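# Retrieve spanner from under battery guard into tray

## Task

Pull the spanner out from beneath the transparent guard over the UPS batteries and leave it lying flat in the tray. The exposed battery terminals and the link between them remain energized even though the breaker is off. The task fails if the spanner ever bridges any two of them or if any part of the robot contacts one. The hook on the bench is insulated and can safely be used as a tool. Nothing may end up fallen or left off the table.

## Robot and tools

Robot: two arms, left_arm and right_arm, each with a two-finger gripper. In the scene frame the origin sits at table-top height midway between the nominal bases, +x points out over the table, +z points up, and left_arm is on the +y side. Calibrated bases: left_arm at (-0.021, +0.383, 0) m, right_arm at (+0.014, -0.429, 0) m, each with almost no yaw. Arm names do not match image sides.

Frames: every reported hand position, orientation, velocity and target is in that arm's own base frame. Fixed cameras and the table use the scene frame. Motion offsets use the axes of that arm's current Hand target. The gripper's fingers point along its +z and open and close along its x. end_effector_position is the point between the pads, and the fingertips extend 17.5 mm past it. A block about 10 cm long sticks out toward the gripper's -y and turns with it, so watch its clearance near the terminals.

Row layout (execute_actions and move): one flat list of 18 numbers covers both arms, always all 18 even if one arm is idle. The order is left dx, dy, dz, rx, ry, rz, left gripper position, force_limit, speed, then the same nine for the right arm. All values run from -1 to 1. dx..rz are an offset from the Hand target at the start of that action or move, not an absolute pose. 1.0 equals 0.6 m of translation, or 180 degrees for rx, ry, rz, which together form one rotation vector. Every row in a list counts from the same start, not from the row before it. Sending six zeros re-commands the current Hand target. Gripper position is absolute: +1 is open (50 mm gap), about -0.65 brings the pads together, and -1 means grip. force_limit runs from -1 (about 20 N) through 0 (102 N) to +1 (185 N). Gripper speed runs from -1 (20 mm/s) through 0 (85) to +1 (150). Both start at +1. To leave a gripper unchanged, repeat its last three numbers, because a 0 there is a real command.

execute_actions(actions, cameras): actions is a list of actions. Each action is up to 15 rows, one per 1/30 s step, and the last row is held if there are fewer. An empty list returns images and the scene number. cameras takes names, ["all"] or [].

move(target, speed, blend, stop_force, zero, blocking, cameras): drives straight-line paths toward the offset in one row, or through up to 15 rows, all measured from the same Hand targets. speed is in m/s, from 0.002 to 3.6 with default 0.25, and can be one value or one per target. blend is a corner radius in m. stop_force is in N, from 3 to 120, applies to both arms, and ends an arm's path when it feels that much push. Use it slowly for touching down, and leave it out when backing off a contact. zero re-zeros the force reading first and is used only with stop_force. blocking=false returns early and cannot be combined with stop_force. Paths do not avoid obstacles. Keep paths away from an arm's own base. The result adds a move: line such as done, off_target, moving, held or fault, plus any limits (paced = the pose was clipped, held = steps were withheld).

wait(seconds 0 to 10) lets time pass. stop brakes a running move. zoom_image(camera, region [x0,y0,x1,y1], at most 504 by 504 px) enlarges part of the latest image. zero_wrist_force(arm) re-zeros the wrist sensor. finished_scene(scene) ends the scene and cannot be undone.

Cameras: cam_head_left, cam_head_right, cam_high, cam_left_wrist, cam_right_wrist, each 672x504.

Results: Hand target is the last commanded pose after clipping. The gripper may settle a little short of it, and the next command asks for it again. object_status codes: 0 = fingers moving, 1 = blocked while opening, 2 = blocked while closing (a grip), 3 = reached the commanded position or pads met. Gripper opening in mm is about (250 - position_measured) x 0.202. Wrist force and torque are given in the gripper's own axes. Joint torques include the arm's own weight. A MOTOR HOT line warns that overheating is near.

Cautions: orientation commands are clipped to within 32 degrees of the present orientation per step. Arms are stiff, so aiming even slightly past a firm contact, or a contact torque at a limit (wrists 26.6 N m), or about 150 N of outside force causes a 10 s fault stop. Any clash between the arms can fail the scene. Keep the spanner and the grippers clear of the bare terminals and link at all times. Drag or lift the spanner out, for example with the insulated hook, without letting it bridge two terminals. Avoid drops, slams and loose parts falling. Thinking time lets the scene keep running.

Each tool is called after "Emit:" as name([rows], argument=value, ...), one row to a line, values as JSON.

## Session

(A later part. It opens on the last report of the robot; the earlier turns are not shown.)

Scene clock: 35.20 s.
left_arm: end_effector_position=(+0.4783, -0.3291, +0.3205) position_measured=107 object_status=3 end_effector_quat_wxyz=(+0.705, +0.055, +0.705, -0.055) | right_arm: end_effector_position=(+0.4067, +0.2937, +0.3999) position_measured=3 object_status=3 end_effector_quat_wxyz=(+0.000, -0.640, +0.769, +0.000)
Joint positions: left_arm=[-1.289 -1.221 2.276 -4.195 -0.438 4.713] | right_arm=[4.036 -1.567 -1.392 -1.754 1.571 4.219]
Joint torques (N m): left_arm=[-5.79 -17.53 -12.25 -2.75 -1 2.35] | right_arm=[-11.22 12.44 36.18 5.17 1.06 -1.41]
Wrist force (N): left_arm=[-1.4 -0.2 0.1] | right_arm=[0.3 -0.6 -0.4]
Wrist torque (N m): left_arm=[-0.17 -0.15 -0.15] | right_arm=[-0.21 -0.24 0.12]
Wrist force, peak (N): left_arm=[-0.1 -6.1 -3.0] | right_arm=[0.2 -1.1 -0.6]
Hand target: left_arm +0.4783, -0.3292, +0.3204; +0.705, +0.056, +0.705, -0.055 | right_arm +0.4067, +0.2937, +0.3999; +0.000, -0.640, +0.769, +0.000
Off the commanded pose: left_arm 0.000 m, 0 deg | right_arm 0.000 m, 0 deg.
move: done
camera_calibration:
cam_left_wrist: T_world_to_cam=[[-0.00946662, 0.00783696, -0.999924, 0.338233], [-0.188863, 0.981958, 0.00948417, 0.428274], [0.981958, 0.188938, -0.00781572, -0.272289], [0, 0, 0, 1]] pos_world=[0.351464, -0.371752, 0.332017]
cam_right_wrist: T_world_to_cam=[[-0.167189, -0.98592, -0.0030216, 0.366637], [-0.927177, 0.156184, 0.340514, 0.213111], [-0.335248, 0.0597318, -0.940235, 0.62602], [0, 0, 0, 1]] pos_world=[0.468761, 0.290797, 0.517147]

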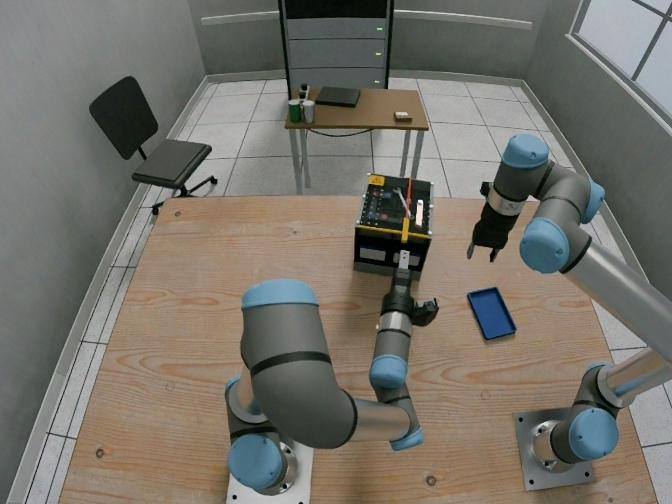

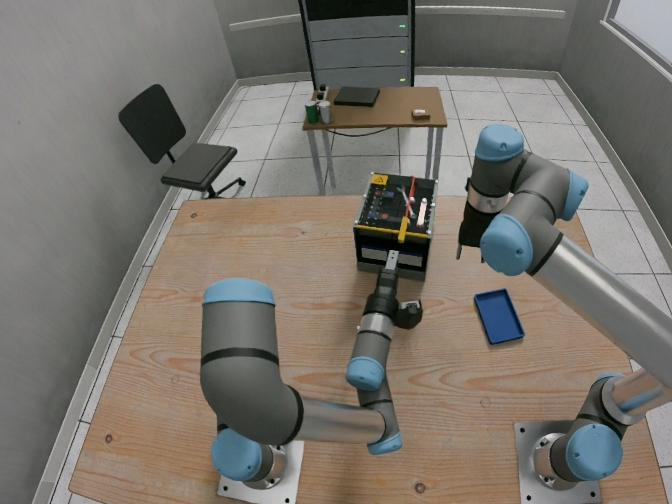

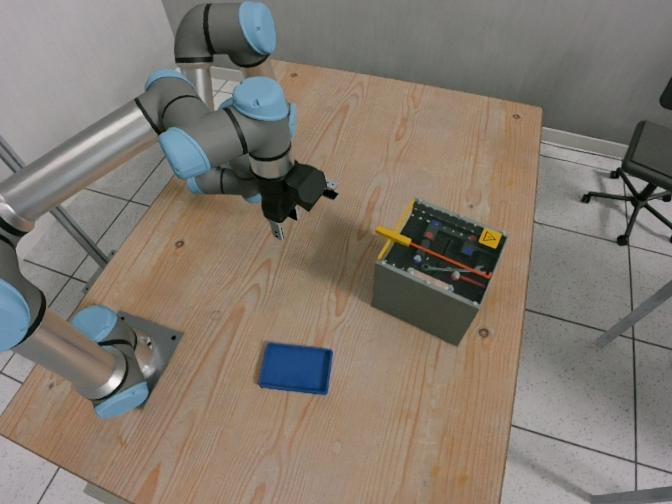

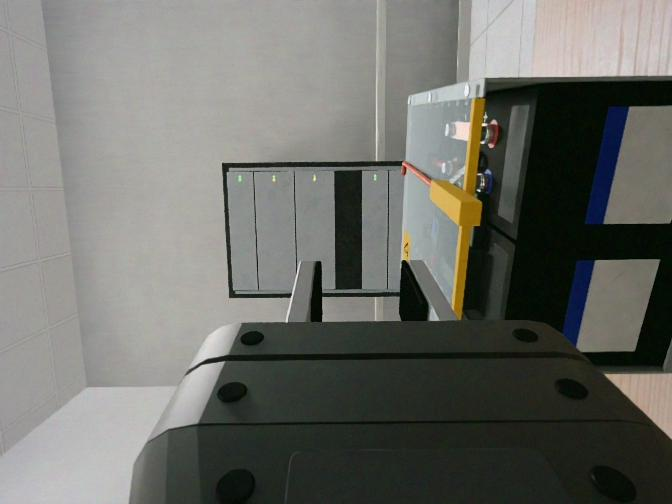

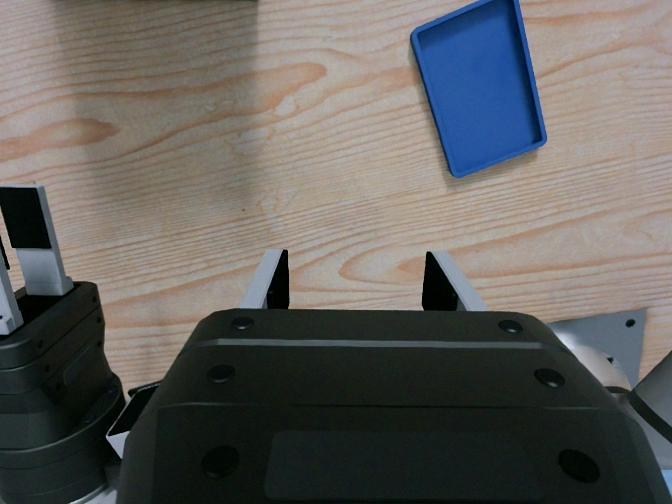

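Emit:
move([
  [0.1297,0,0,0,0,0,0.3,0,-0.5, 0,0,0,0,0,0,1,1,1],
  [0.1297,-0.0003,0.17,0,0,0,0.3,0,-0.5, 0,0,0,0,0,0,1,1,1],
], speed=0.15, blend=0.02, cameras=["cam_left_wrist","cam_high"])

Emit:
zoom_image(camera="cam_left_wrist", region=[230, 100, 560, 330])

Scene clock: 37.27 s.
left_arm: end_effector_position=(+0.5790, -0.3452, +0.2425) position_measured=107 object_status=3 end_effector_quat_wxyz=(+0.705, +0.056, +0.705, -0.055) | right_arm: end_effector_position=(+0.4067, +0.2937, +0.3999) position_measured=3 object_status=3 end_effector_quat_wxyz=(+0.000, -0.640, +0.769, +0.000)
Joint positions: left_arm=[-1.061 -0.914 2.053 -4.28 -0.666 4.713] | right_arm=[4.036 -1.567 -1.392 -1.754 1.571 4.219]
Joint torques (N m): left_arm=[6.87 -50.44 -17.95 -0.36 -1 -1.64] | right_arm=[-10.97 12.33 35.84 5.03 0.9 -1.24]
Wrist force (N): left_arm=[-1.3 -0.5 0.0] | right_arm=[0.3 -0.6 -0.3]
Wrist torque (N m): left_arm=[-0.23 -0.19 -0.15] | right_arm=[-0.22 -0.24 0.13]
Wrist force, peak (N): left_arm=[-3.8 -0.3 0.1] | right_arm=[0.8 -0.5 -0.7]
Hand target: left_arm +0.5790, -0.3452, +0.2425; +0.705, +0.056, +0.705, -0.055 | right_arm +0.4067, +0.2937, +0.3999; +0.000, -0.640, +0.769, +0.000
Off the commanded pose: left_arm 0.000 m, 0 deg | right_arm 0.000 m, 0 deg.
move: done
camera_calibration:
cam_left_wrist: T_world_to_cam=[[-0.00951934, 0.00813323, -0.999922, 0.261454], [-0.188765, 0.981974, 0.0097843, 0.463611], [0.981976, 0.188843, -0.00781247, -0.368707], [0, 0, 0, 1]] pos_world=[0.452064, -0.387752, 0.254017]
Images, in order (width x height): cam_high 672x504, cam_left_wrist 672x504.

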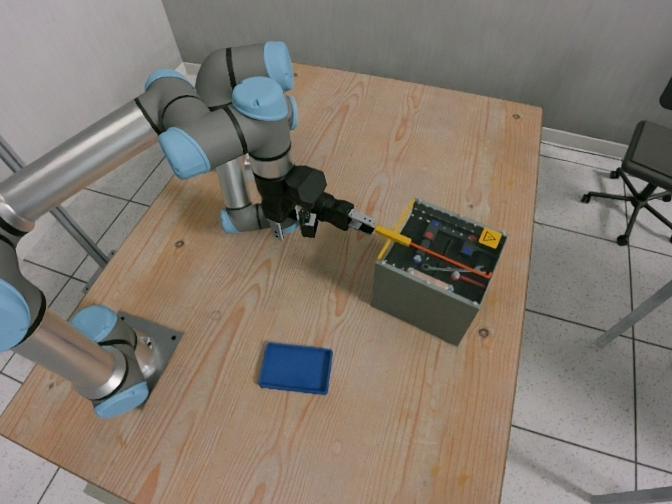

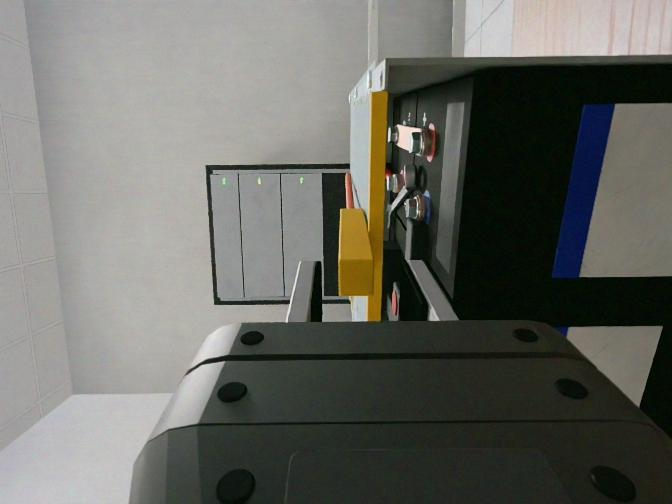

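Scaled by 1.527 from the camera's 672x504 image, which has a finer 960x720 frame.

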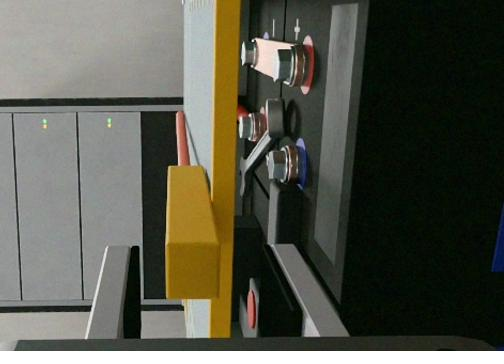

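Emit:
move(target=[-0.0012,-0.0015,0.065,0,0,0,0.3,0,-0.5, 0,0,0,0,0,0,1,1,1], speed=0.06, stop_force=8, cameras=["cam_left_wrist","cam_high"])

Emit:
zoom_image(camera="cam_left_wrist", region=[230, 100, 560, 330])

Emit:
zoom_image(camera="cam_high", region=[330, 180, 510, 320])

Scene clock: 39.27 s.
left_arm: end_effector_position=(+0.6174, -0.3522, +0.2433) position_measured=107 object_status=3 end_effector_quat_wxyz=(+0.705, +0.056, +0.705, -0.055) | right_arm: end_effector_position=(+0.4067, +0.2937, +0.3999) position_measured=3 object_status=3 end_effector_quat_wxyz=(+0.000, -0.640, +0.769, +0.000)
Joint positions: left_arm=[-0.995 -0.876 1.952 -4.218 -0.732 4.713] | right_arm=[4.036 -1.567 -1.392 -1.754 1.571 4.219]
Joint torques (N m): left_arm=[0.23 -58.09 -15.28 -0.6 1.94 1.73] | right_arm=[-10.68 12.23 36.02 4.85 0.92 -1.09]
Wrist force (N): left_arm=[-1.3 -0.3 -0.2] | right_arm=[0.2 -0.9 -0.2]
Wrist torque (N m): left_arm=[-0.18 -0.19 -0.15] | right_arm=[-0.26 -0.24 0.13]
Wrist force, peak (N): left_arm=[-1.6 -0.5 -1.0] | right_arm=[0.7 -1.0 -0.3]
Hand target: left_arm +0.6174, -0.3522, +0.2433; +0.705, +0.056, +0.705, -0.055 | right_arm +0.4067, +0.2937, +0.3999; +0.000, -0.640, +0.769, +0.000
Off the commanded pose: left_arm 0.000 m, 0 deg | right_arm 0.000 m, 0 deg.
move: done
camera_calibration:
cam_left_wrist: T_world_to_cam=[[-0.00951861, 0.00813434, -0.999922, 0.262678], [-0.188668, 0.981992, 0.00978449, 0.477704], [0.981995, 0.188747, -0.0078125, -0.405232], [0, 0, 0, 1]] pos_world=[0.490564, -0.394752, 0.254817]
Images, in order (width x height): cam_high 672x504, cam_left_wrist 672x504.

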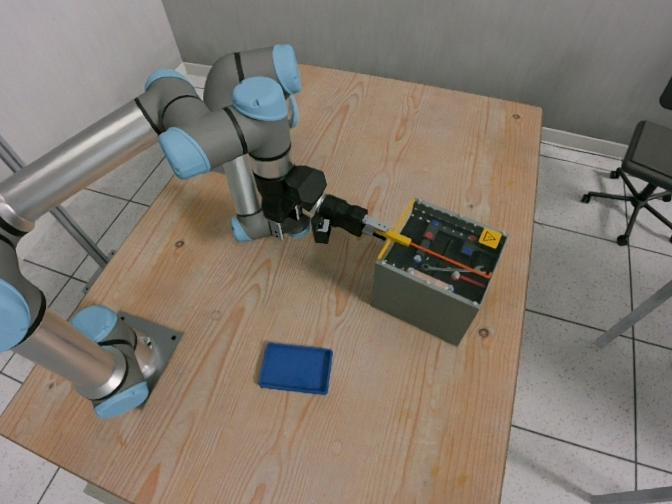

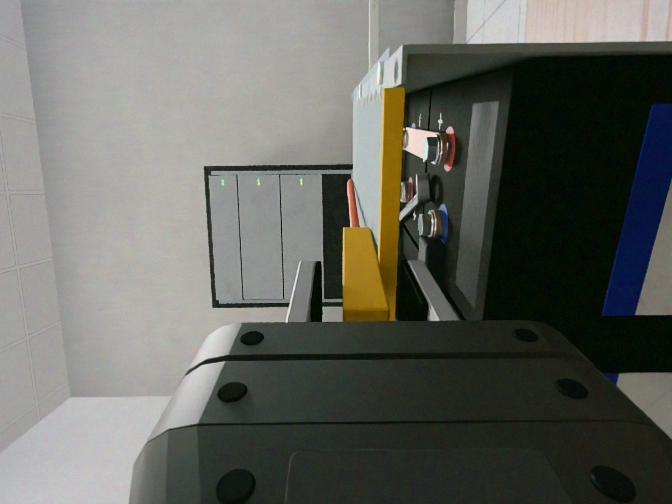

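Scaled by 1.527 from the camera's 672x504 image, which has a finer 960x720 frame.

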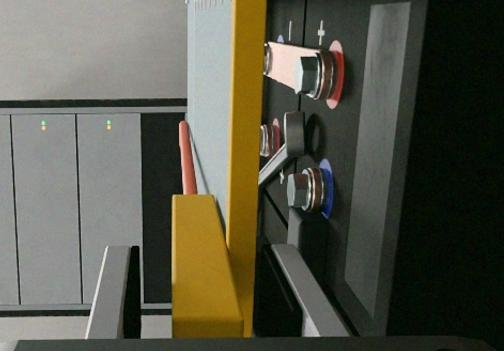

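Scaled by 2.800 from the camera's 672x504 image, which has a finer 960x720 frame.

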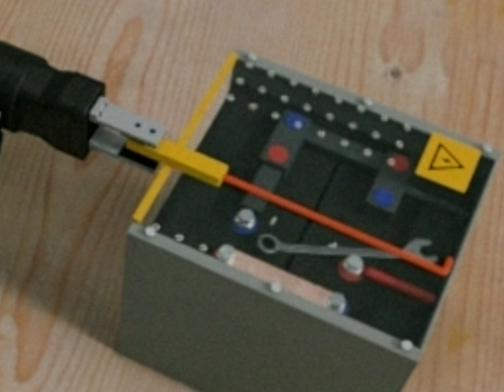

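Emit:
move(target=[0,0,0,0,0,0,-1,-1,-1, 0,0,0,0,0,0,1,1,1], speed=0.05)

Emit:
wait(seconds=0.8)

Emit:
move(target=[0,0,0,0,0,0,-0.97,0,-1, 0,0,0,0,0,0,1,1,1], speed=0.05)

Emit:
wait(seconds=0.5, cameras=["cam_left_wrist"])

Scene clock: 40.73 s.
left_arm: end_effector_position=(+0.6174, -0.3522, +0.2433) position_measured=181 object_status=2 end_effector_quat_wxyz=(+0.705, +0.056, +0.705, -0.055) | right_arm: end_effector_position=(+0.4067, +0.2937, +0.3999) position_measured=3 object_status=3 end_effector_quat_wxyz=(+0.000, -0.640, +0.769, +0.000)
Joint positions: left_arm=[-0.995 -0.876 1.952 -4.218 -0.732 4.713] | right_arm=[4.036 -1.567 -1.392 -1.754 1.571 4.219]
Joint torques (N m): left_arm=[3.49 -55.73 -18.44 -1.22 1.8 1.77] | right_arm=[-10.92 12.59 35.99 4.58 0.96 -0.97]
Wrist force (N): left_arm=[-1.0 -0.4 -0.1] | right_arm=[0.5 -0.7 -0.5]
Wrist torque (N m): left_arm=[-0.19 -0.10 -0.15] | right_arm=[-0.23 -0.26 0.12]
Wrist force, peak (N): left_arm=[-1.7 -0.5 -0.1] | right_arm=[0.6 -0.7 -0.6]
Hand target: left_arm +0.6174, -0.3522, +0.2433; +0.705, +0.056, +0.705, -0.055 | right_arm +0.4067, +0.2937, +0.3999; +0.000, -0.640, +0.769, +0.000
Off the commanded pose: left_arm 0.000 m, 0 deg | right_arm 0.000 m, 0 deg.
move: done

Scene clock: 41.53 s.
left_arm: end_effector_position=(+0.6174, -0.3522, +0.2433) position_measured=181 object_status=2 end_effector_quat_wxyz=(+0.705, +0.056, +0.705, -0.055) | right_arm: end_effector_position=(+0.4067, +0.2937, +0.3999) position_measured=3 object_status=3 end_effector_quat_wxyz=(+0.000, -0.640, +0.769, +0.000)
Joint positions: left_arm=[-0.995 -0.876 1.952 -4.218 -0.732 4.713] | right_arm=[4.036 -1.567 -1.392 -1.754 1.571 4.219]
Joint torques (N m): left_arm=[4.07 -51.23 -17.38 -2.69 0.96 1.83] | right_arm=[-10.45 12.67 36.36 4.54 1 -1.03]
Wrist force (N): left_arm=[-0.9 -0.4 0.0] | right_arm=[0.3 -0.8 -0.5]
Wrist torque (N m): left_arm=[-0.19 -0.13 -0.15] | right_arm=[-0.23 -0.24 0.12]
Wrist force, peak (N): left_arm=[-1.1 -0.3 0.0] | right_arm=[0.7 -0.9 -0.7]
Hand target: left_arm +0.6174, -0.3522, +0.2433; +0.705, +0.056, +0.705, -0.055 | right_arm +0.4067, +0.2937, +0.3999; +0.000, -0.640, +0.769, +0.000
Tool commands: left_gripper/position=-1.0 left_gripper/force_limit=-1.0 left_gripper/speed=-1.0 right_gripper/position=+1.0 right_gripper/force_limit=+1.0 right_gripper/speed=+1.0
Off the commanded pose: left_arm 0.000 m, 0 deg | right_arm 0.000 m, 0 deg.
wait: 0.80 s; at rest by 0.17 s

Scene clock: 42.03 s.
left_arm: end_effector_position=(+0.6174, -0.3522, +0.2433) position_measured=184 object_status=2 end_effector_quat_wxyz=(+0.705, +0.056, +0.705, -0.055) | right_arm: end_effector_position=(+0.4067, +0.2937, +0.3999) position_measured=3 object_status=3 end_effector_quat_wxyz=(+0.000, -0.640, +0.769, +0.000)
Joint positions: left_arm=[-0.995 -0.876 1.952 -4.218 -0.732 4.713] | right_arm=[4.036 -1.567 -1.392 -1.754 1.571 4.219]
Joint torques (N m): left_arm=[5.45 -50.53 -18.32 -3.46 0.62 1.85] | right_arm=[-11.01 12.04 35.58 4.5 0.93 -0.99]
Wrist force (N): left_arm=[-0.9 -0.5 0.0] | right_arm=[0.1 -0.4 -0.3]
Wrist torque (N m): left_arm=[-0.20 -0.12 -0.15] | right_arm=[-0.18 -0.20 0.12]
Wrist force, peak (N): left_arm=[-1.1 -0.3 0.0] | right_arm=[0.6 -0.7 -0.6]
Hand target: left_arm +0.6174, -0.3522, +0.2433; +0.705, +0.056, +0.705, -0.055 | right_arm +0.4067, +0.2937, +0.3999; +0.000, -0.640, +0.769, +0.000
Off the commanded pose: left_arm 0.000 m, 0 deg | right_arm 0.000 m, 0 deg.
move: done

Scene clock: 42.53 s.
left_arm: end_effector_position=(+0.6174, -0.3522, +0.2433) position_measured=184 object_status=2 end_effector_quat_wxyz=(+0.705, +0.056, +0.705, -0.055) | right_arm: end_effector_position=(+0.4067, +0.2937, +0.3999) position_measured=3 object_status=3 end_effector_quat_wxyz=(+0.000, -0.640, +0.769, +0.000)
Joint positions: left_arm=[-0.995 -0.876 1.952 -4.218 -0.732 4.713] | right_arm=[4.036 -1.567 -1.392 -1.754 1.571 4.219]
Joint torques (N m): left_arm=[4.91 -46.83 -16.49 -3.49 0.02 1.83] | right_arm=[-10.85 11.56 35.75 4.39 1.03 -0.89]
Wrist force (N): left_arm=[-0.9 -0.5 0.1] | right_arm=[0.5 -0.4 -0.4]
Wrist torque (N m): left_arm=[-0.21 -0.12 -0.15] | right_arm=[-0.18 -0.27 0.13]
Wrist force, peak (N): left_arm=[-1.0 -0.4 -0.1] | right_arm=[0.3 -0.9 -0.5]
Hand target: left_arm +0.6174, -0.3522, +0.2433; +0.705, +0.056, +0.705, -0.055 | right_arm +0.4067, +0.2937, +0.3999; +0.000, -0.640, +0.769, +0.000
Tool commands: left_gripper/position=-0.97 left_gripper/force_limit=+0.0 left_gripper/speed=-1.0 right_gripper/position=+1.0 right_gripper/force_limit=+1.0 right_gripper/speed=+1.0
Off the commanded pose: left_arm 0.000 m, 0 deg | right_arm 0.000 m, 0 deg.
wait: 0.50 s; at rest by 0.17 s
camera_calibration:
cam_left_wrist: T_world_to_cam=[[-0.00951854, 0.00813396, -0.999922, 0.262678], [-0.188668, 0.981992, 0.0097841, 0.477704], [0.981995, 0.188747, -0.00781251, -0.405232], [0, 0, 0, 1]] pos_world=[0.490564, -0.394752, 0.254817]
Images, in order (width x height): cam_left_wrist 672x504.

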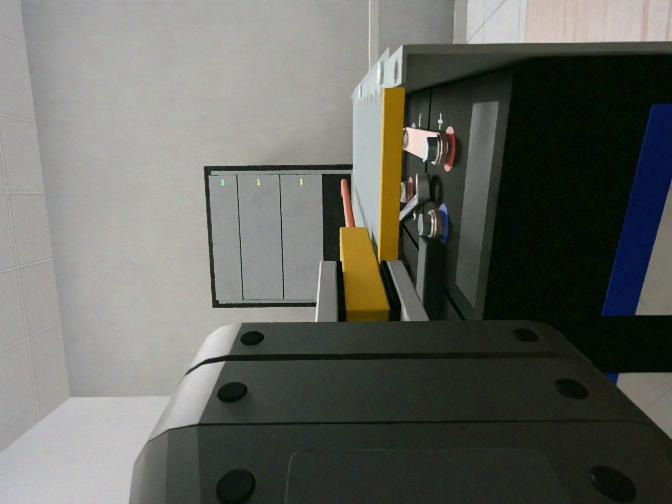

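Emit:
move(target=[-0.03,0,0,0,0,0,-0.97,0,-1, 0,0,0,0,0,0,1,1,1], speed=0.06, cameras=["cam_left_wrist","cam_high"])

Emit:
zoom_image(camera="cam_left_wrist", region=[300, 120, 500, 330])

Emit:
zoom_image(camera="cam_high", region=[330, 180, 510, 320])

Scene clock: 43.47 s.
left_arm: end_effector_position=(+0.6174, -0.3522, +0.2613) position_measured=184 object_status=2 end_effector_quat_wxyz=(+0.705, +0.056, +0.705, -0.055) | right_arm: end_effector_position=(+0.4067, +0.2937, +0.3999) position_measured=3 object_status=3 end_effector_quat_wxyz=(+0.000, -0.640, +0.769, +0.000)
Joint positions: left_arm=[-0.995 -0.915 1.953 -4.179 -0.732 4.713] | right_arm=[4.036 -1.567 -1.392 -1.754 1.571 4.219]
Joint torques (N m): left_arm=[2.44 -31.01 -7.54 -3.38 -0.1 -0.81] | right_arm=[-10.73 11.95 35.45 4.31 0.87 -0.79]
Wrist force (N): left_arm=[-0.7 -0.5 0.0] | right_arm=[0.6 -0.4 -0.5]
Wrist torque (N m): left_arm=[-0.21 -0.14 -0.14] | right_arm=[-0.17 -0.28 0.13]
Wrist force, peak (N): left_arm=[-1.6 -0.3 0.1] | right_arm=[0.8 -0.9 -0.7]
Hand target: left_arm +0.6174, -0.3522, +0.2613; +0.705, +0.056, +0.705, -0.055 | right_arm +0.4067, +0.2937, +0.3999; +0.000, -0.640, +0.769, +0.000
Off the commanded pose: left_arm 0.000 m, 0 deg | right_arm 0.000 m, 0 deg.
move: done
camera_calibration:
cam_left_wrist: T_world_to_cam=[[-0.00942014, 0.00815176, -0.999922, 0.280635], [-0.188669, 0.981992, 0.00978302, 0.477528], [0.981996, 0.188747, -0.00771251, -0.405119], [0, 0, 0, 1]] pos_world=[0.490563, -0.394752, 0.272817]
Images, in order (width x height): cam_high 672x504, cam_left_wrist 672x504.

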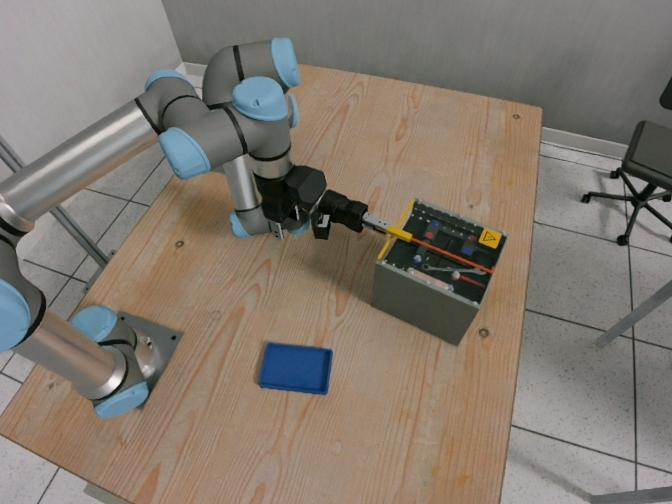

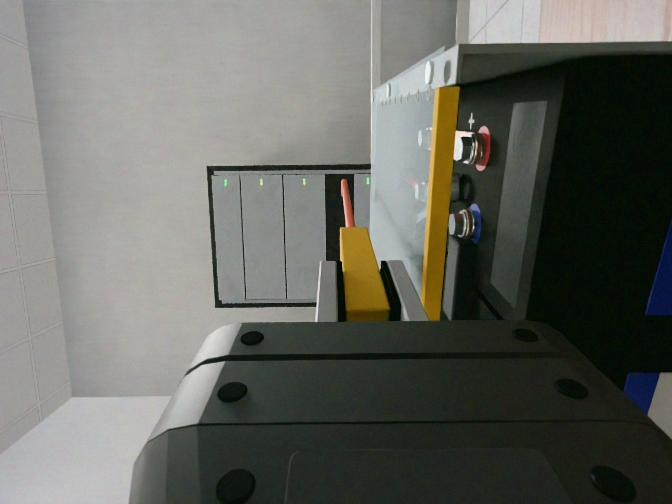

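Scaled by 2.400 from the camera's 672x504 image, which has a finer 960x720 frame.

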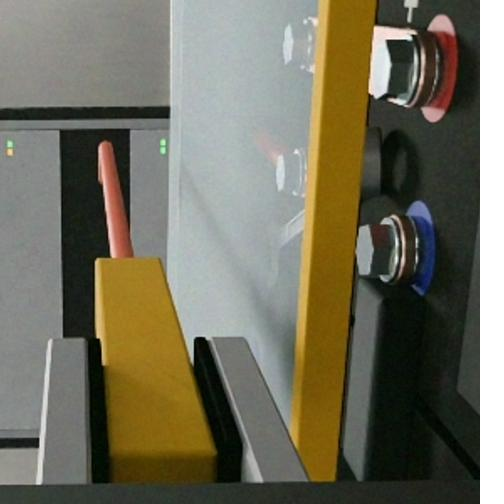

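Scaled by 2.800 from the camera's 672x504 image, which has a finer 960x720 frame.

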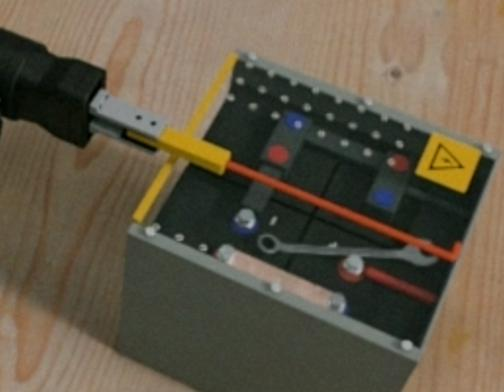

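Emit:
move([
  [-0.04,0,0,0,0,0,-0.97,0,-1, 0,0,0,0,0,0,1,1,1],
  [-0.04,0,0,0,0,-0.5,-0.97,0,-1, 0,0,0,0,0,0,1,1,1],
], speed=[0.1,0.5], cameras=["cam_left_wrist","cam_high","cam_head_right"])

Emit:
zoom_image(camera="cam_left_wrist", region=[180, 60, 540, 330])

Emit:
zoom_image(camera="cam_high", region=[330, 180, 510, 320])

Scene clock: 46.57 s.
left_arm: end_effector_position=(+0.6174, -0.3522, +0.2853) position_measured=184 object_status=2 end_effector_quat_wxyz=(+0.460, -0.459, +0.538, -0.537) end_effector_velocity=(+0.000, +0.000, +0.001) end_effector_angular_velocity=(-0.007, +0.000, +0.001) | right_arm: end_effector_position=(+0.4067, +0.2937, +0.3999) position_measured=3 object_status=3 end_effector_quat_wxyz=(+0.000, -0.640, +0.769, +0.000)
Joint positions: left_arm=[-0.995 -0.967 1.951 -4.126 -0.732 3.143] | right_arm=[4.036 -1.567 -1.392 -1.754 1.571 4.219]
Joint velocities: left_arm=[0 0 -0.001 -0.001 0.001 -0.006] | right_arm=[within noise]
Joint torques (N m): left_arm=[3.79 -38.51 -14.73 -3.71 -1.16 -1.74] | right_arm=[-10.79 12.09 36.19 4.02 0.96 -0.68]
Wrist force (N): left_arm=[0.2 -4.5 0.5] | right_arm=[0.3 -0.6 -0.5]
Wrist torque (N m): left_arm=[-0.51 -0.07 0.08] | right_arm=[-0.21 -0.24 0.13]
Wrist force, peak (N): left_arm=[0.4 -4.8 0.3] | right_arm=[0.4 -1.0 -0.8]
Hand target: left_arm +0.6174, -0.3522, +0.2853; +0.460, -0.459, +0.538, -0.537 | right_arm +0.4067, +0.2937, +0.3999; +0.000, -0.640, +0.769, +0.000
Off the commanded pose: left_arm 0.000 m, 0 deg | right_arm 0.000 m, 0 deg.
move: done
camera_calibration:
cam_left_wrist: T_world_to_cam=[[-0.166017, -0.986099, -0.00681138, -0.23224], [-0.333839, 0.062701, -0.940542, 0.514303], [0.927895, -0.153872, -0.339608, -0.397478], [0, 0, 0, 1]] pos_world=[0.501957, -0.32242, 0.347156]
Images, in order (width x height): cam_head_right 672x504, cam_high 672x504, cam_left_wrist 672x504.

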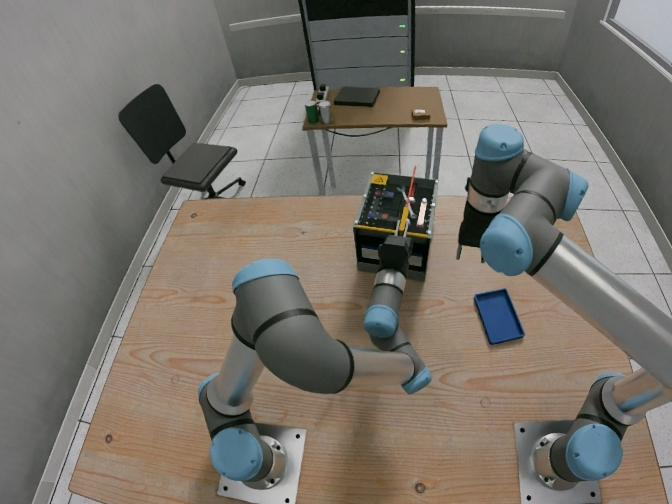

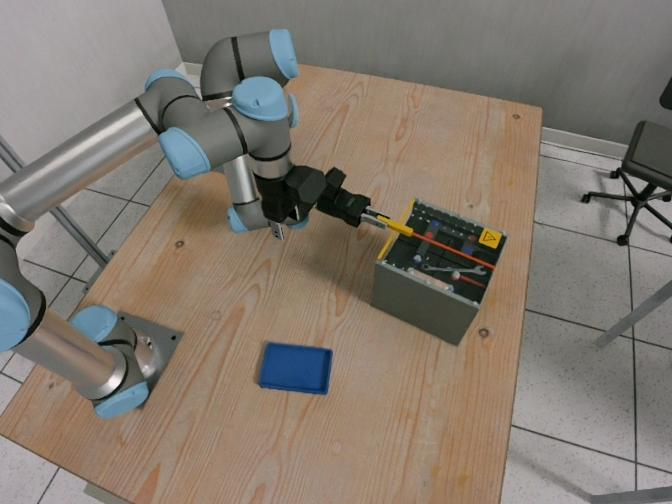

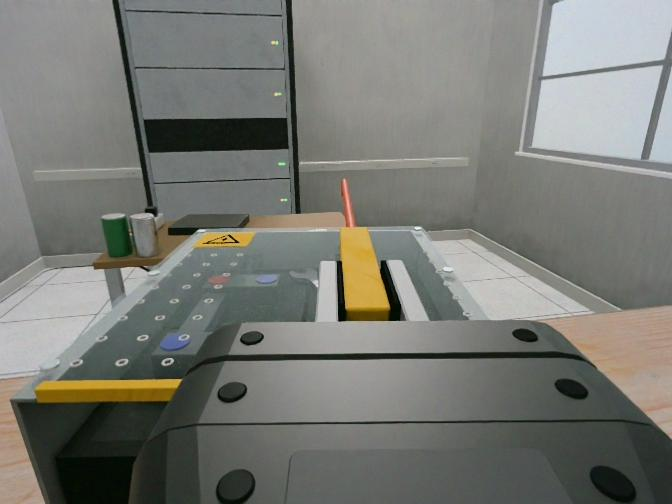

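Scaled by 1.400 from the camera's 672x504 image, which has a finer 960x720 frame.

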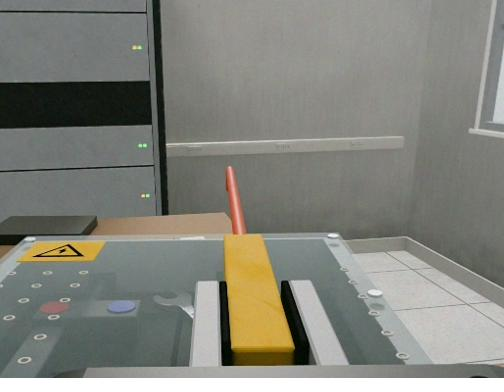

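Scaled by 2.800 from the camera's 672x504 image, which has a finer 960x720 frame.

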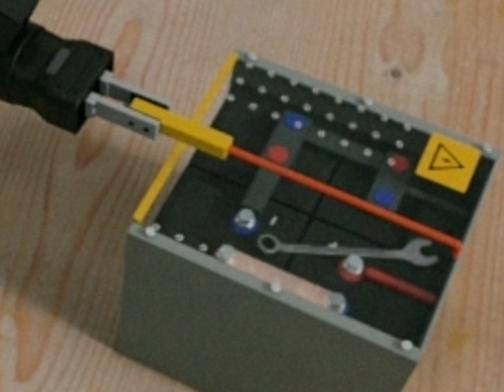

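Emit:
execute_actions(actions=[])

Scene clock: 47.17 s.
left_arm: end_effector_position=(+0.6174, -0.3522, +0.2853) position_measured=184 object_status=2 end_effector_quat_wxyz=(+0.460, -0.459, +0.538, -0.537) | right_arm: end_effector_position=(+0.4067, +0.2937, +0.3999) position_measured=3 object_status=3 end_effector_quat_wxyz=(+0.000, -0.640, +0.769, +0.000)
Joint positions: left_arm=[-0.995 -0.967 1.951 -4.126 -0.732 3.142] | right_arm=[4.036 -1.567 -1.392 -1.754 1.571 4.219]
Joint velocities: within noise
Joint torques (N m): left_arm=[6.54 -31.4 -17.49 -3.66 -1.33 -1.7] | right_arm=[-11.04 12 36.4 3.94 1.01 -0.57]
Wrist force (N): left_arm=[0.1 -4.6 0.4] | right_arm=[0.2 -0.5 -0.3]
Wrist torque (N m): left_arm=[-0.53 -0.06 0.11] | right_arm=[-0.20 -0.21 0.12]
Wrist force, peak (N): left_arm=[0.1 -4.8 0.2] | right_arm=[0.2 -0.9 -0.7]
Hand target: left_arm +0.6174, -0.3522, +0.2853; +0.460, -0.459, +0.538, -0.537 | right_arm +0.4067, +0.2937, +0.3999; +0.000, -0.640, +0.769, +0.000
Tool commands: left_gripper/position=-0.97 left_gripper/force_limit=+0.0 left_gripper/speed=-1.0 right_gripper/position=+1.0 right_gripper/force_limit=+1.0 right_gripper/speed=+1.0
Off the commanded pose: left_arm 0.000 m, 0 deg | right_arm 0.000 m, 0 deg.
camera_calibration:
cam_left_wrist: T_world_to_cam=[[-0.16604, -0.986097, -0.00657736, -0.232309], [-0.333867, 0.0624905, -0.940546, 0.514157], [0.927881, -0.153972, -0.339602, -0.39754], [0, 0, 0, 1]] pos_world=[0.501957, -0.322419, 0.347055]
cam_right_wrist: T_world_to_cam=[[-0.167189, -0.98592, -0.0030216, 0.366637], [-0.927177, 0.156184, 0.340514, 0.213111], [-0.335248, 0.0597318, -0.940235, 0.62602], [0, 0, 0, 1]] pos_world=[0.468761, 0.290797, 0.517147]

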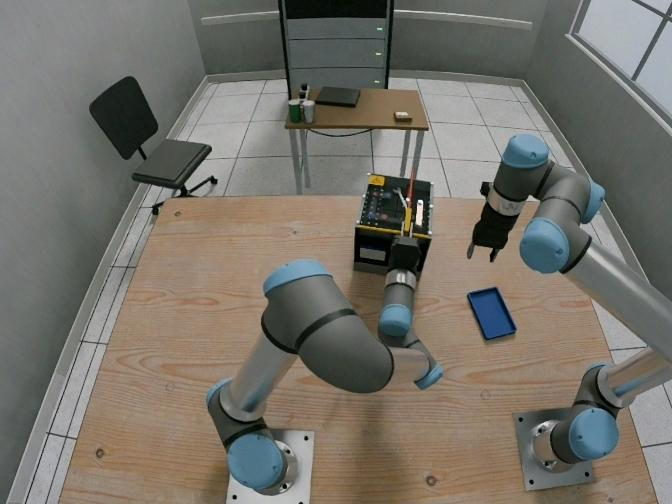

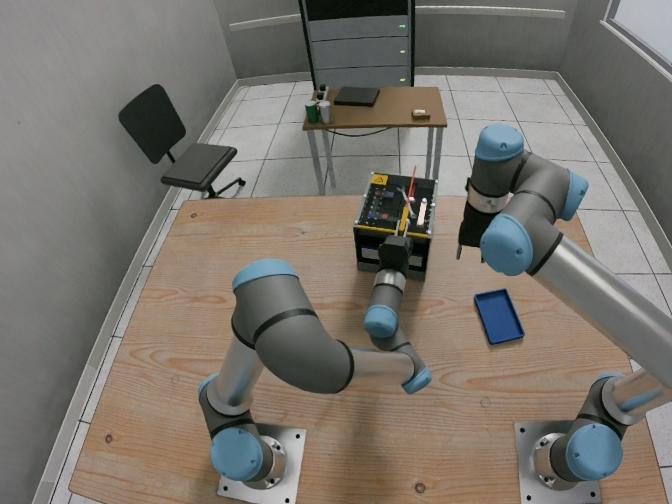

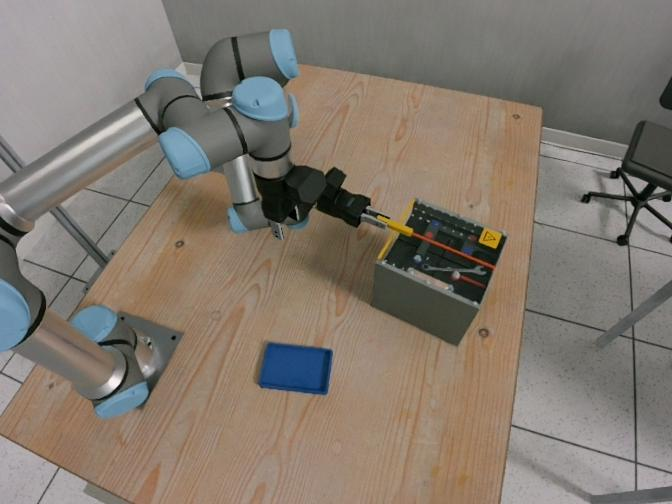

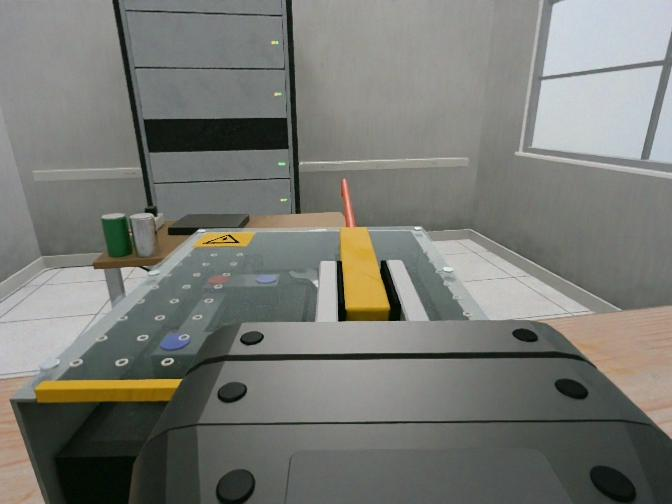

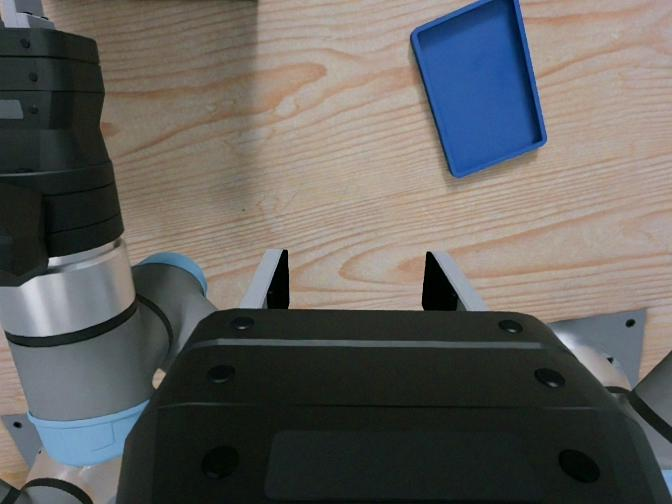

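Emit:
zoom_image(camera="cam_high", region=[330, 170, 530, 350])

Emit:
zoom_image(camera="cam_left_wrist", region=[180, 160, 480, 385])

Scaled by 2.520 from the camera's 672x504 image, which has a finer 960x720 frame.

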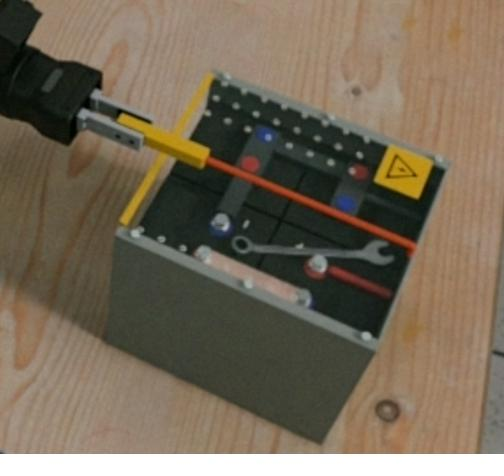

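Scaled by 1.680 from the camera's 672x504 image, which has a finer 960x720 frame.

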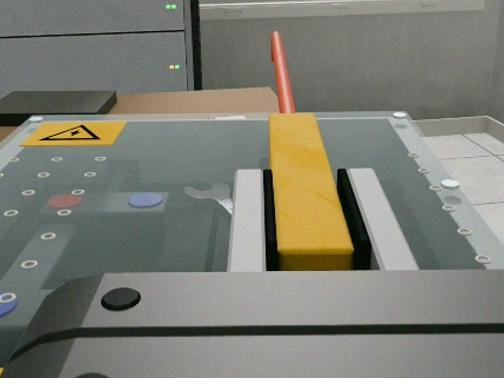

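Emit:
move([
  [0,0,-0.15,0,0,0,-0.97,0,-1,0,0,0,0,0,0,1,1,1],
  [0,0.043,-0.15,0,0,0,-0.97,0,-1,0,0,0,0,0,0,1,1,1],
], speed=[0.12,0.06], cameras=["cam_left_wrist"])

Emit:
move(target=[0,0.02,0,0,0,0,-0.97,0,-1,0,0,0,0,0,0,1,1,1], speed=0.006, stop_force=3)

Scene clock: 49.80 s.
left_arm: end_effector_position=(+0.5285, -0.3382, +0.2594) position_measured=184 object_status=2 end_effector_quat_wxyz=(+0.460, -0.459, +0.538, -0.537) | right_arm: end_effector_position=(+0.4067, +0.2937, +0.3999) position_measured=3 object_status=3 end_effector_quat_wxyz=(+0.000, -0.640, +0.769, +0.000)
Joint positions: left_arm=[-1.166 -1.004 2.175 -4.312 -0.561 3.142] | right_arm=[4.036 -1.567 -1.392 -1.754 1.571 4.219]
Joint torques (N m): left_arm=[-5.94 -48.3 -17.55 -0.18 1.07 2.13] | right_arm=[-10.94 11.69 36.35 3.56 0.93 -0.38]
Wrist force (N): left_arm=[0.4 -4.5 0.2] | right_arm=[0.4 -0.7 -0.3]
Wrist torque (N m): left_arm=[-0.53 -0.09 0.14] | right_arm=[-0.22 -0.26 0.13]
Wrist force, peak (N): left_arm=[0.1 -6.3 0.3] | right_arm=[0.4 -1.0 -0.6]
Hand target: left_arm +0.5285, -0.3382, +0.2595; +0.460, -0.459, +0.538, -0.537 | right_arm +0.4067, +0.2937, +0.3999; +0.000, -0.640, +0.769, +0.000
Off the commanded pose: left_arm 0.000 m, 0 deg | right_arm 0.000 m, 0 deg.
move: done
camera_calibration:
cam_left_wrist: T_world_to_cam=[[-0.166008, -0.986101, -0.00678111, -0.233285], [-0.333932, 0.0626842, -0.940511, 0.459404], [0.927864, -0.153868, -0.339696, -0.321572], [0, 0, 0, 1]] pos_world=[0.413057, -0.30832, 0.321256]
Images, in order (width x height): cam_left_wrist 672x504.

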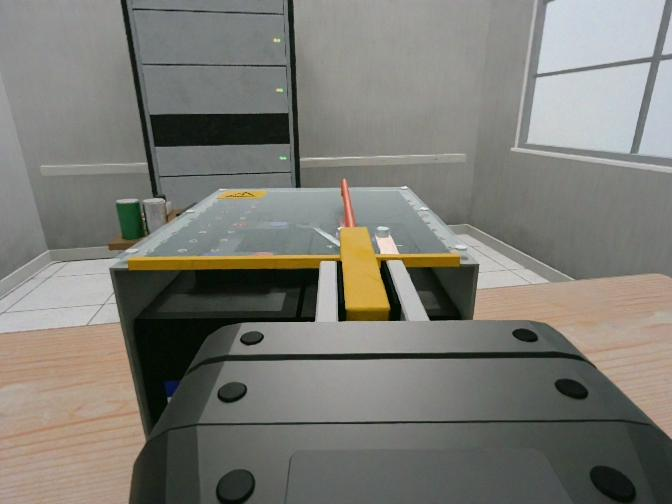

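Scene clock: 52.30 s.
left_arm: end_effector_position=(+0.5285, -0.3382, +0.2505) position_measured=184 object_status=2 end_effector_quat_wxyz=(+0.460, -0.459, +0.538, -0.537) | right_arm: end_effector_position=(+0.4067, +0.2937, +0.3999) position_measured=3 object_status=3 end_effector_quat_wxyz=(+0.000, -0.640, +0.769, +0.000)
Joint positions: left_arm=[-1.166 -0.98 2.174 -4.335 -0.561 3.142] | right_arm=[4.036 -1.567 -1.392 -1.754 1.571 4.219]
Joint torques (N m): left_arm=[-4.38 -48.65 -9.62 0.39 -0.74 -0.91] | right_arm=[-10.61 12.16 35.96 3.43 0.97 -0.18]
Wrist force (N): left_arm=[0.2 -7.4 0.3] | right_arm=[0.3 -0.7 -0.3]
Wrist torque (N m): left_arm=[0.00 -0.10 0.14] | right_arm=[-0.23 -0.24 0.13]
Wrist force, peak (N): left_arm=[0.1 -8.1 -0.6] | right_arm=[0.5 -0.7 -0.8]
Hand target: left_arm +0.5285, -0.3382, +0.2505; +0.460, -0.459, +0.538, -0.537 (not the last commanded pose) | right_arm +0.4067, +0.2937, +0.3999; +0.000, -0.640, +0.769, +0.000
Off the commanded pose: left_arm 0.003 m, 0 deg | right_arm 0.000 m, 0 deg.
move: contact (left_arm)

Emit:
move([
  [0,-0.0167,0,0,0,0,-0.97,0,-1,0,0,0,0,0,0,1,1,1],
  [-0.0262,-0.0167,-0.2772,0,0,0,-0.97,0,-1,0,0,0,0,0,0,1,1,1],
  [-0.0262,0.0523,-0.2772,0,0,0,-0.97,0,-1,0,0,0,0,0,0,1,1,1],
], speed=[0.05,0.15,0.08], cameras=["cam_left_wrist","cam_high"])

Scene clock: 56.47 s.
left_arm: end_effector_position=(+0.3666, -0.2968, +0.2192) position_measured=184 object_status=2 end_effector_quat_wxyz=(+0.459, -0.459, +0.538, -0.537) | right_arm: end_effector_position=(+0.4067, +0.2937, +0.3999) position_measured=3 object_status=3 end_effector_quat_wxyz=(+0.000, -0.640, +0.769, +0.000)
Joint positions: left_arm=[-1.661 -0.965 2.531 -4.692 -0.066 3.127] | right_arm=[4.036 -1.567 -1.392 -1.754 1.571 4.219]
Joint torques (N m): left_arm=[2.56 -16.56 5.8 0.27 -0.86 -0.27] | right_arm=[-10.23 11.76 35.87 2.96 0.95 0.02]
Wrist force (N): left_arm=[0.4 -4.5 0.4] | right_arm=[0.6 -0.5 -0.1]
Wrist torque (N m): left_arm=[-0.52 -0.12 0.19] | right_arm=[-0.20 -0.28 0.13]
Wrist force, peak (N): left_arm=[0.4 -7.7 0.3] | right_arm=[0.6 -1.0 -0.6]
Hand target: left_arm +0.3667, -0.2967, +0.2192; +0.460, -0.459, +0.538, -0.537 | right_arm +0.4067, +0.2937, +0.3999; +0.000, -0.640, +0.769, +0.000
Off the commanded pose: left_arm 0.000 m, 0 deg | right_arm 0.000 m, 0 deg.
move: done
camera_calibration:
cam_left_wrist: T_world_to_cam=[[-0.165969, -0.986111, -0.00625563, -0.219753], [-0.334593, 0.0622793, -0.940302, 0.364971], [0.927632, -0.153968, -0.340282, -0.178533], [0, 0, 0, 1]] pos_world=[0.251258, -0.266919, 0.281056]
Images, in order (width x height): cam_high 672x504, cam_left_wrist 672x504.

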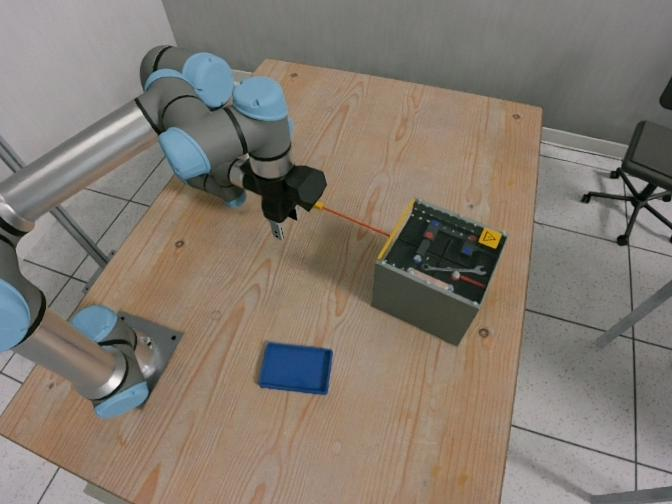

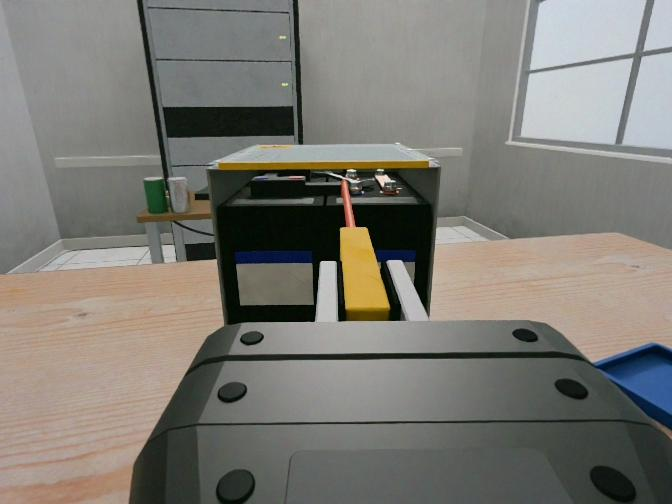

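Emit:
zoom_image(camera="cam_left_wrist", region=[230, 130, 450, 295])

Emit:
zoom_image(camera="cam_high", region=[250, 170, 450, 320])

Scaled by 2.291 from the camera's 672x504 image, which has a finer 960x720 frame.

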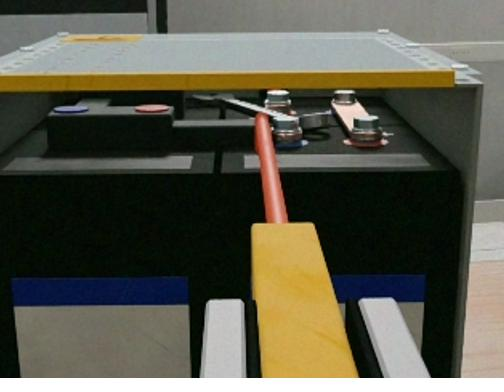

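Scaled by 2.520 from the camera's 672x504 image, which has a finer 960x720 frame.

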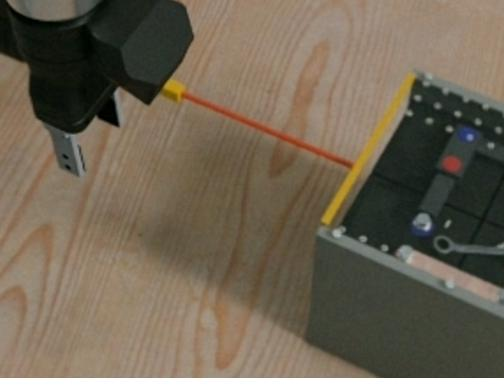

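Emit:
zoom_image(camera="cam_left_wrist", region=[240, 160, 410, 240])

Emit:
zoom_image(camera="cam_high", region=[370, 185, 520, 345])

Scaled by 2.965 from the camera's 672x504 image, which has a finer 960x720 frame.

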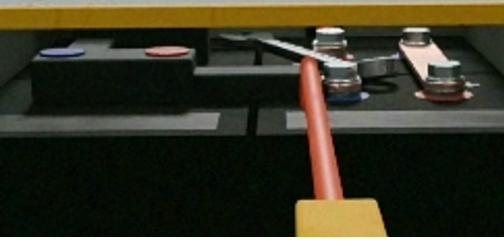

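Scaled by 3.150 from the camera's 672x504 image, which has a finer 960x720 frame.

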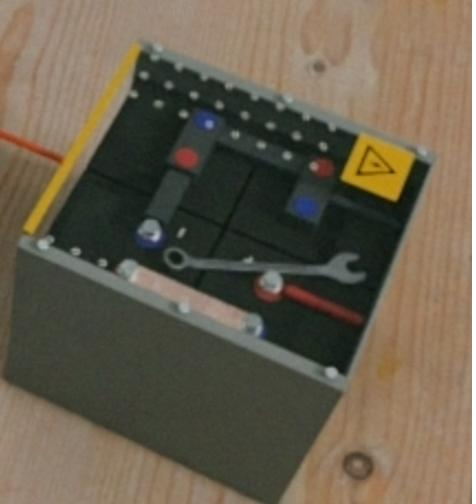

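Emit:
move(target=[-0.0033,-0.0008,0.275,0,0,0,-0.97,0,-1,0,0,0,0,0,0,1,1,1], speed=0.05, stop_force=6, cameras=["cam_left_wrist","cam_high"])

Scene clock: 61.57 s.
left_arm: end_effector_position=(+0.5300, -0.3204, +0.2196) position_measured=184 object_status=2 end_effector_quat_wxyz=(+0.460, -0.459, +0.538, -0.537) | right_arm: end_effector_position=(+0.4067, +0.2937, +0.3999) position_measured=3 object_status=3 end_effector_quat_wxyz=(+0.000, -0.640, +0.769, +0.000)
Joint positions: left_arm=[-1.144 -0.907 2.203 -4.436 -0.584 3.142] | right_arm=[4.036 -1.567 -1.392 -1.754 1.571 4.219]
Joint torques (N m): left_arm=[5.95 -51.33 -9.18 -0.85 -0.45 -0.85] | right_arm=[-10.43 12.2 35.75 2.44 0.97 0.5]
Wrist force (N): left_arm=[0.3 -4.9 0.0] | right_arm=[0.3 -0.7 -0.3]
Wrist torque (N m): left_arm=[-0.58 -0.08 0.03] | right_arm=[-0.24 -0.24 0.13]
Wrist force, peak (N): left_arm=[0.1 -4.9 1.2] | right_arm=[0.3 -1.1 -0.6]
Hand target: left_arm +0.5300, -0.3205, +0.2196; +0.460, -0.459, +0.538, -0.537 | right_arm +0.4067, +0.2937, +0.3999; +0.000, -0.640, +0.769, +0.000
Off the commanded pose: left_arm 0.000 m, 0 deg | right_arm 0.000 m, 0 deg.
move: done
camera_calibration:
cam_left_wrist: T_world_to_cam=[[-0.166008, -0.986103, -0.00648418, -0.215952], [-0.333883, 0.0623931, -0.940547, 0.421234], [0.927881, -0.153973, -0.339601, -0.333732], [0, 0, 0, 1]] pos_world=[0.414457, -0.290619, 0.281455]
Images, in order (width x height): cam_high 672x504, cam_left_wrist 672x504.

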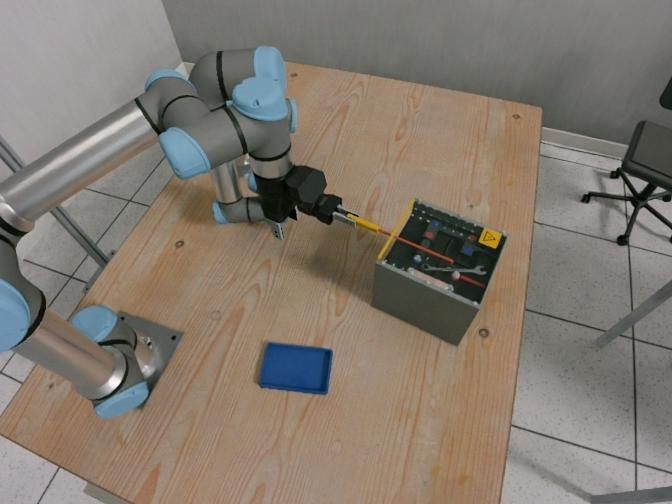

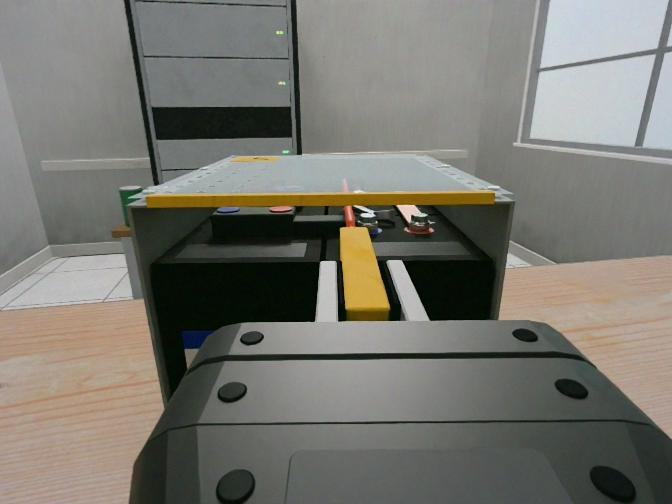

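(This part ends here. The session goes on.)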